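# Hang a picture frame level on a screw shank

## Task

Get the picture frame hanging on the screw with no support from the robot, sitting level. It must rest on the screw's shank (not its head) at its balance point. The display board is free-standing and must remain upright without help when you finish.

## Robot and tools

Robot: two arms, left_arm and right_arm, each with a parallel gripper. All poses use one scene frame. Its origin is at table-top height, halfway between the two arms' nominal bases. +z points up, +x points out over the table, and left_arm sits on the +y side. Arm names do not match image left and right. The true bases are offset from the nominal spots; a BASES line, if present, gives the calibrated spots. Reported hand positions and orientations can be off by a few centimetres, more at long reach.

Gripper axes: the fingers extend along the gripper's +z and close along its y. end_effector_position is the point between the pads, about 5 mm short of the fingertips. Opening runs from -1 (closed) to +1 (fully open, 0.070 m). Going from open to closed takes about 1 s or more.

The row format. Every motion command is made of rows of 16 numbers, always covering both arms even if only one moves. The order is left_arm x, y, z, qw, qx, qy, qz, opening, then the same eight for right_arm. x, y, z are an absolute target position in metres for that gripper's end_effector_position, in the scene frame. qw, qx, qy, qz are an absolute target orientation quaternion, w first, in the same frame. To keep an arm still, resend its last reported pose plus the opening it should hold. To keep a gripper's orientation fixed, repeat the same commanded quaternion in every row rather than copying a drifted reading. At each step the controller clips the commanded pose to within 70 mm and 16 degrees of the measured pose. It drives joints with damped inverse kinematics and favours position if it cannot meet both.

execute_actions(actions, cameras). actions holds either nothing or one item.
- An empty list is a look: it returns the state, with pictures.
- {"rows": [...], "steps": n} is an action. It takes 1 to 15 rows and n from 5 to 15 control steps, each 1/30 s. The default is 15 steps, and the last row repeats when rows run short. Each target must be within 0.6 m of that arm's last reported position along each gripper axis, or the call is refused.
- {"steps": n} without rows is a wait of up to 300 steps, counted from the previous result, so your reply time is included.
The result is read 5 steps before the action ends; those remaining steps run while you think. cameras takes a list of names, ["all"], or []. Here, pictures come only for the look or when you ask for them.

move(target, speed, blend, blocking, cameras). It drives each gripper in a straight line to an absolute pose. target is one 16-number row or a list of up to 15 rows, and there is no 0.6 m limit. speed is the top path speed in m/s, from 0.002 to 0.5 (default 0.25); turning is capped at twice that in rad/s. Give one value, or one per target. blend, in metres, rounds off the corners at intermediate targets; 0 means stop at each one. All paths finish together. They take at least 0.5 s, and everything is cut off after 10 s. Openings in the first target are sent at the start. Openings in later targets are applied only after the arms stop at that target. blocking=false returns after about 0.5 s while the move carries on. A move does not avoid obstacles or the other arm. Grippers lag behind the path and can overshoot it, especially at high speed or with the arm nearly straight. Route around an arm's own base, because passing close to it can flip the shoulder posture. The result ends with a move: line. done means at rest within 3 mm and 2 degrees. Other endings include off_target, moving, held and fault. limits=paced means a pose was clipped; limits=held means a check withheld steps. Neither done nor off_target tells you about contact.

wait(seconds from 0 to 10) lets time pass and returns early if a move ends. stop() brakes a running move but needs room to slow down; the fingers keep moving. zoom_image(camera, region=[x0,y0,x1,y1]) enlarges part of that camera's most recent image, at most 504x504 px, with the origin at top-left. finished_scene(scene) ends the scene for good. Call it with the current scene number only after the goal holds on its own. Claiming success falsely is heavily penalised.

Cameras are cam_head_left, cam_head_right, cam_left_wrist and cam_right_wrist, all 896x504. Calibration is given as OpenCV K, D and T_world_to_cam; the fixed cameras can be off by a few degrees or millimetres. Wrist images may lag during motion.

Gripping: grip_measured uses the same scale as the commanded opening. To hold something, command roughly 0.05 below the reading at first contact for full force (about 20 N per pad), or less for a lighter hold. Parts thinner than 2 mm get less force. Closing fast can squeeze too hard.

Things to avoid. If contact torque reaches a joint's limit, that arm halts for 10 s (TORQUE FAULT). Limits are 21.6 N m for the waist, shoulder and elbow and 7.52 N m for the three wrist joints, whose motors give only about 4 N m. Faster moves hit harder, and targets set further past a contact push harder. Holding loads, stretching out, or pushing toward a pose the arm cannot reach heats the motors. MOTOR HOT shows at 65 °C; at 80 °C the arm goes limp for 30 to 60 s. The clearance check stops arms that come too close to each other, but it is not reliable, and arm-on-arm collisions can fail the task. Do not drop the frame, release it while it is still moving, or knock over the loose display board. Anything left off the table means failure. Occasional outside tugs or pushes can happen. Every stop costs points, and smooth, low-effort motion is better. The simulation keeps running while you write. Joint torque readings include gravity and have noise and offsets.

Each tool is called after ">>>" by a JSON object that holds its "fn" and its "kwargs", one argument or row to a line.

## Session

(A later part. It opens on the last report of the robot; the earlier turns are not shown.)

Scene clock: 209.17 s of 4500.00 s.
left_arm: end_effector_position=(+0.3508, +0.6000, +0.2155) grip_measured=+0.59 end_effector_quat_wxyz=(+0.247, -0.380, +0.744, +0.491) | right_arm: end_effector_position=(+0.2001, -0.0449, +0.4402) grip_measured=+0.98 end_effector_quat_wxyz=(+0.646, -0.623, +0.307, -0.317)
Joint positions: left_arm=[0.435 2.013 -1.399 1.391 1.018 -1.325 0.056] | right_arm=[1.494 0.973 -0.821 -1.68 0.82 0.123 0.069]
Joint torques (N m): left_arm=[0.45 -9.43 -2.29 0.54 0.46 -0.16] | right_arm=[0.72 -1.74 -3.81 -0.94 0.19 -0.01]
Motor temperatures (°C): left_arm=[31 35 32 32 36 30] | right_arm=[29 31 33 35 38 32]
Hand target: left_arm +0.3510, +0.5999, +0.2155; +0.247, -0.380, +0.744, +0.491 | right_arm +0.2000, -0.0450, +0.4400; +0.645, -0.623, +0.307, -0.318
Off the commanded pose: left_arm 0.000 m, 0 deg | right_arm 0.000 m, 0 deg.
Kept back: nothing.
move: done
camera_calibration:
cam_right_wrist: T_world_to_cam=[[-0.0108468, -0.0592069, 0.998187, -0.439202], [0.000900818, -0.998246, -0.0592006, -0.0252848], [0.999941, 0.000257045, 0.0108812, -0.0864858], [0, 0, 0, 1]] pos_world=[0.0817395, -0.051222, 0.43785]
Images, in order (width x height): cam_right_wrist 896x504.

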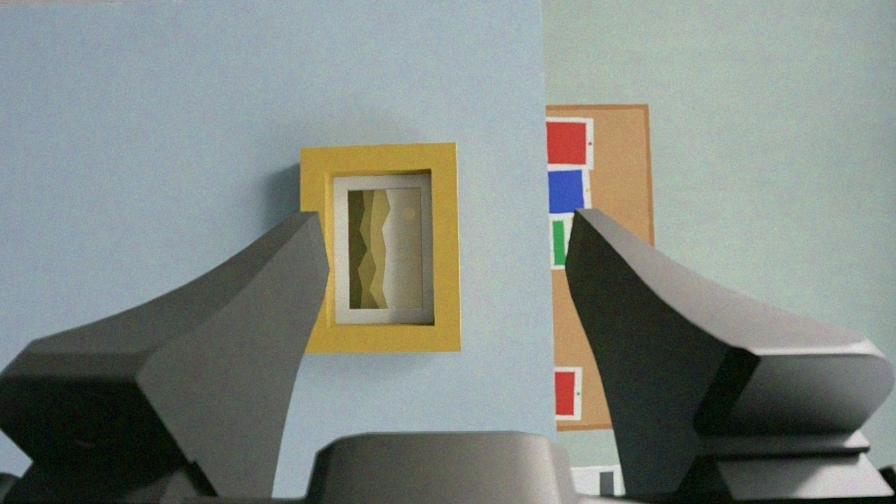

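>>> {"fn": "zoom_image", "kwargs": {
  "camera": "cam_right_wrist",
  "region": [436, 135, 476, 175]
}}

>>> {"fn": "zoom_image", "kwargs": {
  "camera": "cam_right_wrist",
  "region": [436, 320, 476, 360]
}}

>>> {"fn": "zoom_image", "kwargs": {
  "camera": "cam_right_wrist",
  "region": [525, 0, 565, 40]
}}

>>> {"fn": "zoom_image", "kwargs": {
  "camera": "cam_right_wrist",
  "region": [535, 390, 575, 430]
}}

>>> {"fn": "zoom_image", "kwargs": {
  "camera": "cam_right_wrist",
  "region": [285, 140, 325, 180]
}}

>>> {"fn": "zoom_image", "kwargs": {
  "camera": "cam_right_wrist",
  "region": [285, 175, 325, 215]
}}

>>> {"fn": "zoom_image", "kwargs": {
  "camera": "cam_right_wrist",
  "region": [300, 330, 340, 370]
}}

>>> {"fn": "zoom_image", "kwargs": {
  "camera": "cam_right_wrist",
  "region": [525, 200, 565, 240]
}}

Scaled by 12.600 from the camera's 896x504 image, which has a finer 1280x720 frame.

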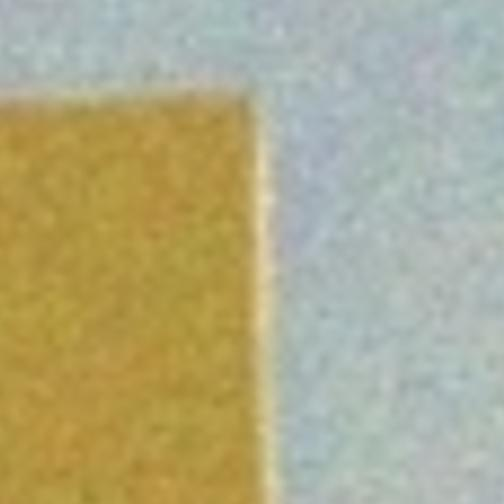

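Scaled by 12.600 from the camera's 896x504 image, which has a finer 1280x720 frame.

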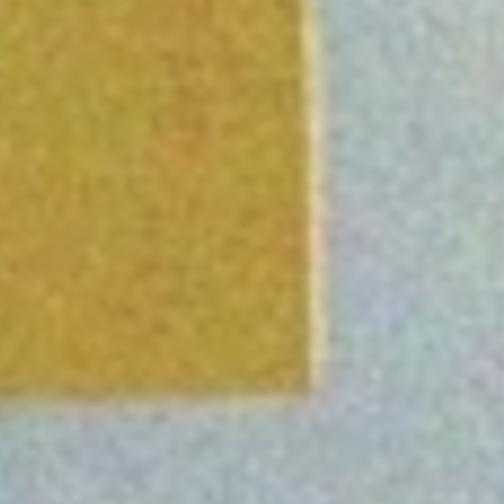

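Scaled by 12.600 from the camera's 896x504 image, which has a finer 1280x720 frame.

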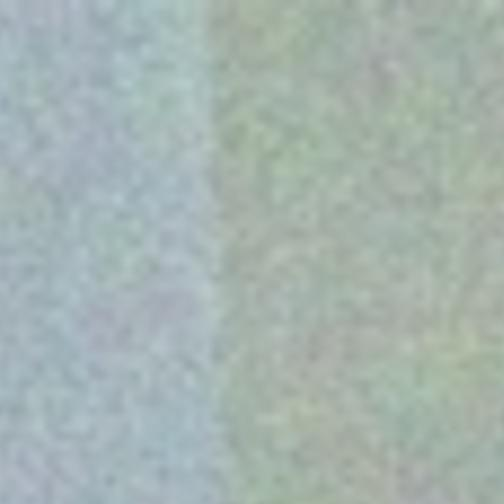

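Scaled by 12.600 from the camera's 896x504 image, which has a finer 1280x720 frame.

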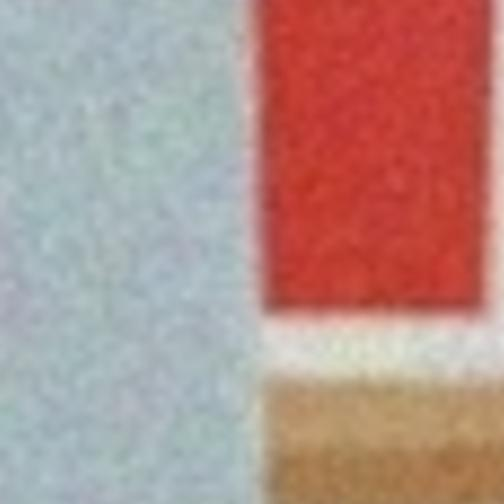

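Scaled by 12.600 from the camera's 896x504 image, which has a finer 1280x720 frame.

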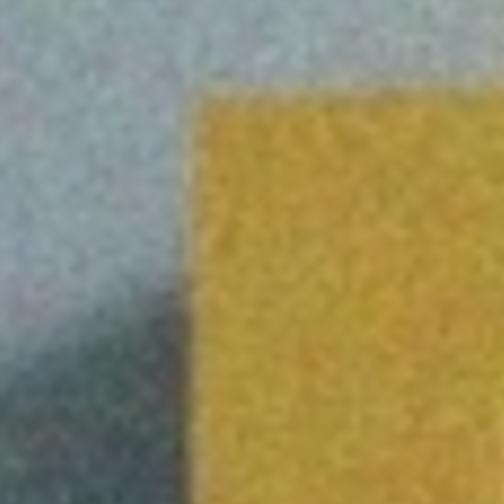

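Scaled by 12.600 from the camera's 896x504 image, which has a finer 1280x720 frame.

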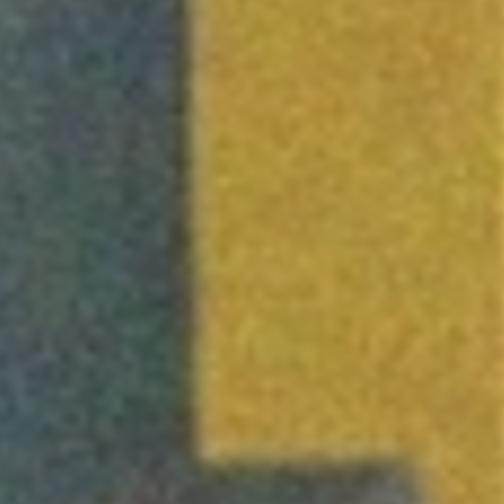

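Scaled by 12.600 from the camera's 896x504 image, which has a finer 1280x720 frame.

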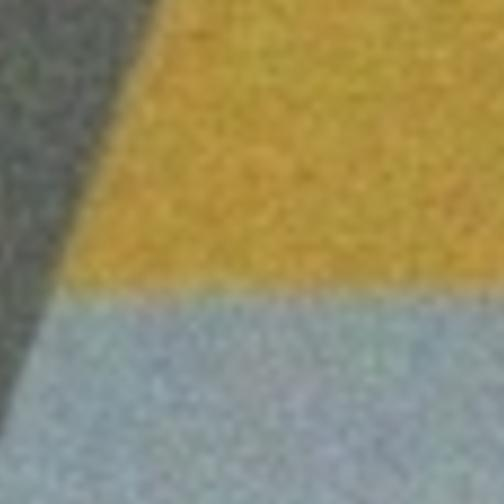

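Scaled by 12.600 from the camera's 896x504 image, which has a finer 1280x720 frame.

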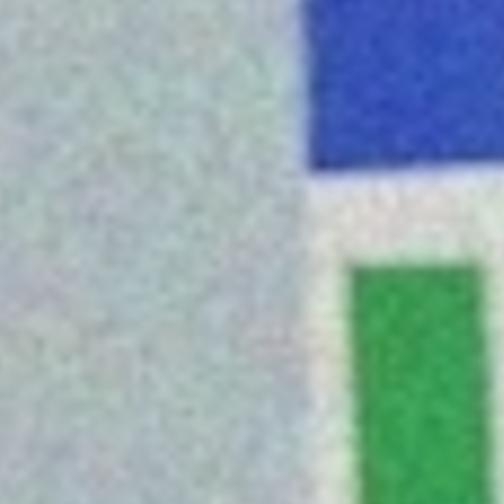

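>>> {"fn": "move", "kwargs": {
  "target": [0.3510, 0.5999, 0.2155, 0.247, -0.380, 0.744, 0.491, 0.59, 0.200, -0.045, 0.528, 0.6455, -0.6233, 0.3067, -0.3176, 1.0],
  "speed": 0.15,
  "cameras": ["cam_right_wrist"]
}}

Scene clock: 213.40 s of 4500.00 s.
left_arm: end_effector_position=(+0.3508, +0.6000, +0.2155) grip_measured=+0.59 end_effector_quat_wxyz=(+0.247, -0.380, +0.744, +0.491) | right_arm: end_effector_position=(+0.1997, -0.0450, +0.5285) grip_measured=+0.98 end_effector_quat_wxyz=(+0.646, -0.623, +0.306, -0.317)
Joint positions: left_arm=[0.435 2.013 -1.399 1.391 1.018 -1.325 0.056] | right_arm=[1.496 1.032 -1.21 -1.374 0.835 -0.326 0.069]
Joint torques (N m): left_arm=[0.4 -9.46 -2.34 0.54 0.46 -0.21] | right_arm=[-0.42 -0.76 -3.46 -0.94 -0.16 0.35]
Motor temperatures (°C): left_arm=[31 35 32 32 36 30] | right_arm=[29 31 33 35 38 32]
Hand target: left_arm +0.3510, +0.5999, +0.2155; +0.247, -0.380, +0.744, +0.491 | right_arm +0.2000, -0.0450, +0.5280; +0.645, -0.623, +0.307, -0.318
Off the commanded pose: left_arm 0.000 m, 0 deg | right_arm 0.001 m, 0 deg.
Kept back: nothing.
move: done
camera_calibration:
cam_right_wrist: T_world_to_cam=[[-0.0118247, -0.0590514, 0.998185, -0.527197], [0.00211877, -0.998254, -0.0590304, -0.0203928], [0.999928, 0.00141691, 0.0119292, -0.0875464], [0, 0, 0, 1]] pos_world=[0.0813494, -0.0513648, 0.52608]
Images, in order (width x height): cam_right_wrist 896x504.

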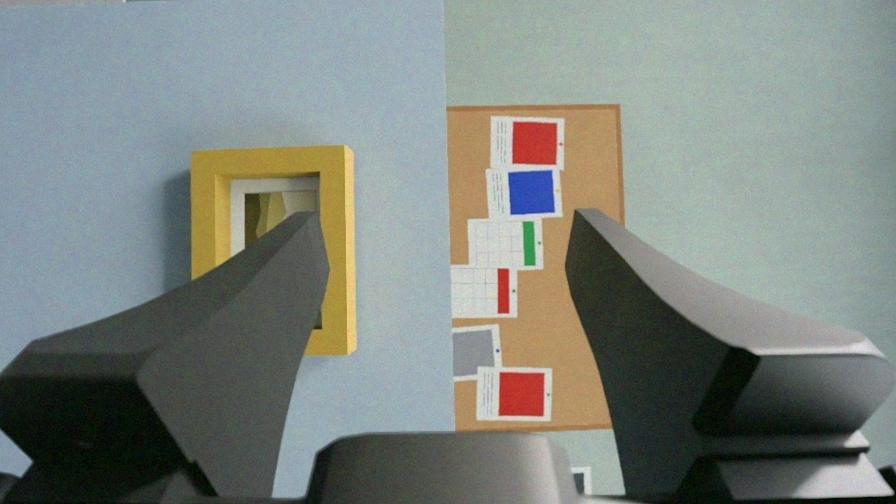

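>>> {"fn": "zoom_image", "kwargs": {
  "camera": "cam_right_wrist",
  "region": [425, 0, 465, 40]
}}

>>> {"fn": "zoom_image", "kwargs": {
  "camera": "cam_right_wrist",
  "region": [430, 390, 470, 430]
}}

>>> {"fn": "zoom_image", "kwargs": {
  "camera": "cam_right_wrist",
  "region": [325, 135, 365, 175]
}}

>>> {"fn": "zoom_image", "kwargs": {
  "camera": "cam_right_wrist",
  "region": [325, 325, 365, 365]
}}

>>> {"fn": "zoom_image", "kwargs": {
  "camera": "cam_right_wrist",
  "region": [430, 110, 470, 150]
}}

>>> {"fn": "zoom_image", "kwargs": {
  "camera": "cam_right_wrist",
  "region": [180, 140, 220, 180]
}}

>>> {"fn": "zoom_image", "kwargs": {
  "camera": "cam_right_wrist",
  "region": [180, 230, 220, 270]
}}

Scaled by 12.600 from the camera's 896x504 image, which has a finer 1280x720 frame.

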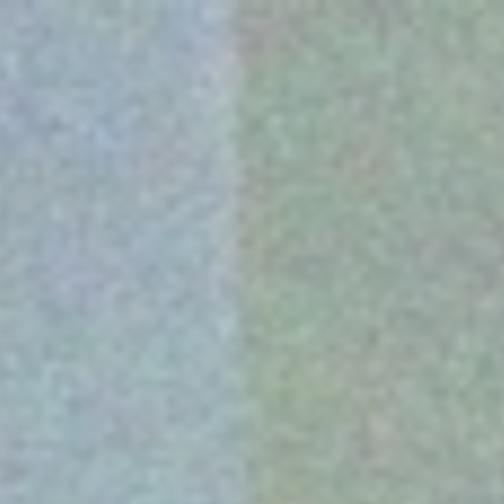

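Scaled by 12.600 from the camera's 896x504 image, which has a finer 1280x720 frame.

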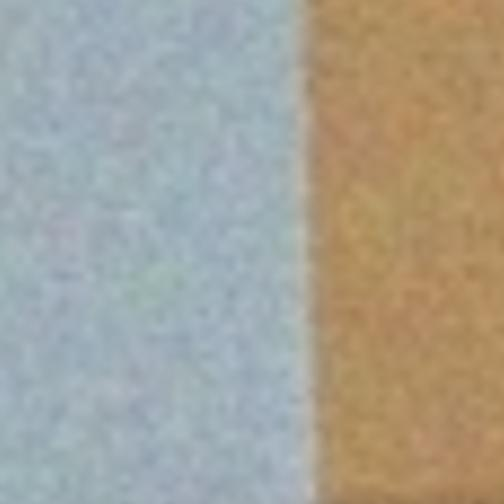

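Scaled by 12.600 from the camera's 896x504 image, which has a finer 1280x720 frame.

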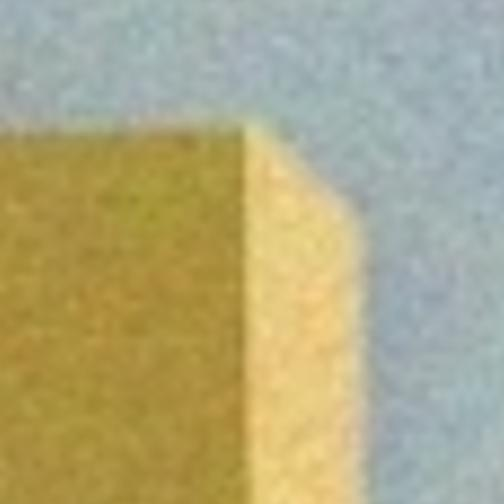

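Scaled by 12.600 from the camera's 896x504 image, which has a finer 1280x720 frame.

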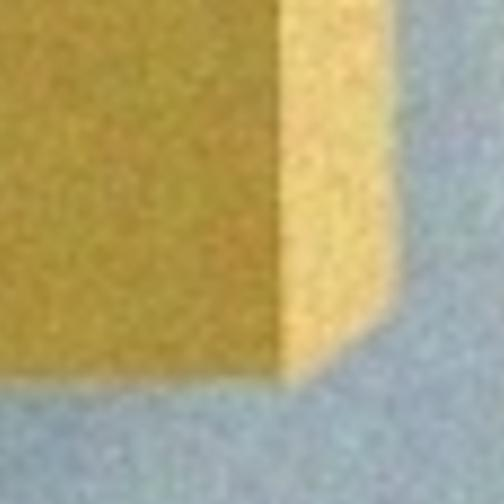

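Scaled by 12.600 from the camera's 896x504 image, which has a finer 1280x720 frame.

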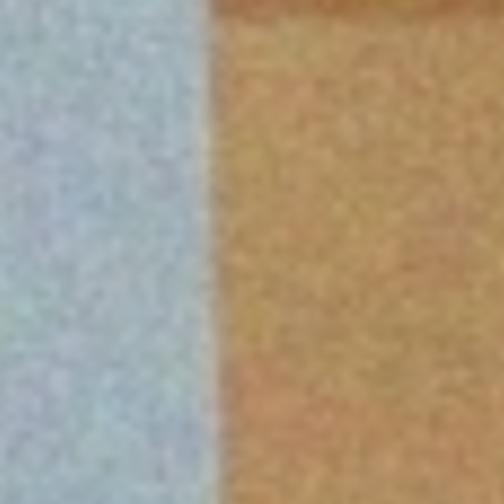

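Scaled by 12.600 from the camera's 896x504 image, which has a finer 1280x720 frame.

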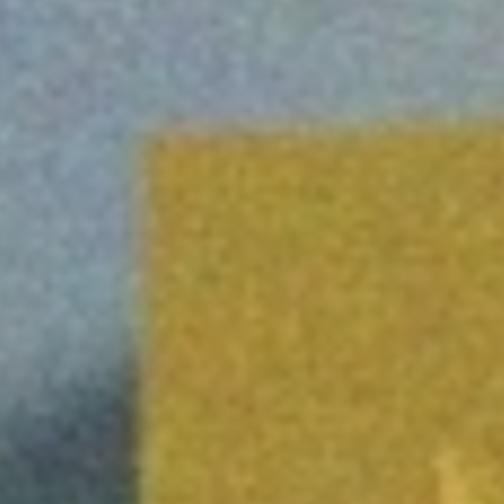

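Scaled by 12.600 from the camera's 896x504 image, which has a finer 1280x720 frame.

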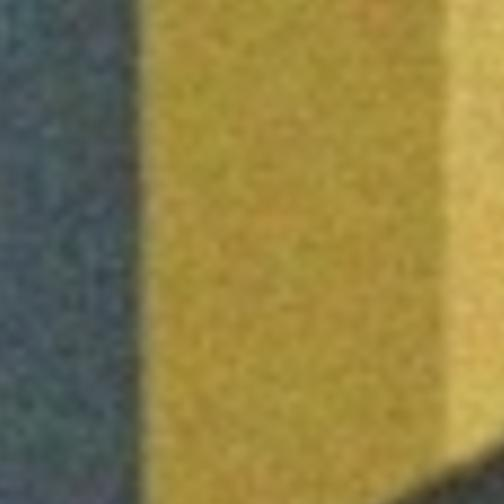

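>>> {"fn": "finished_scene", "kwargs": {
  "scene": 1,
  "done": true
}}

The scene is finished: the task was done.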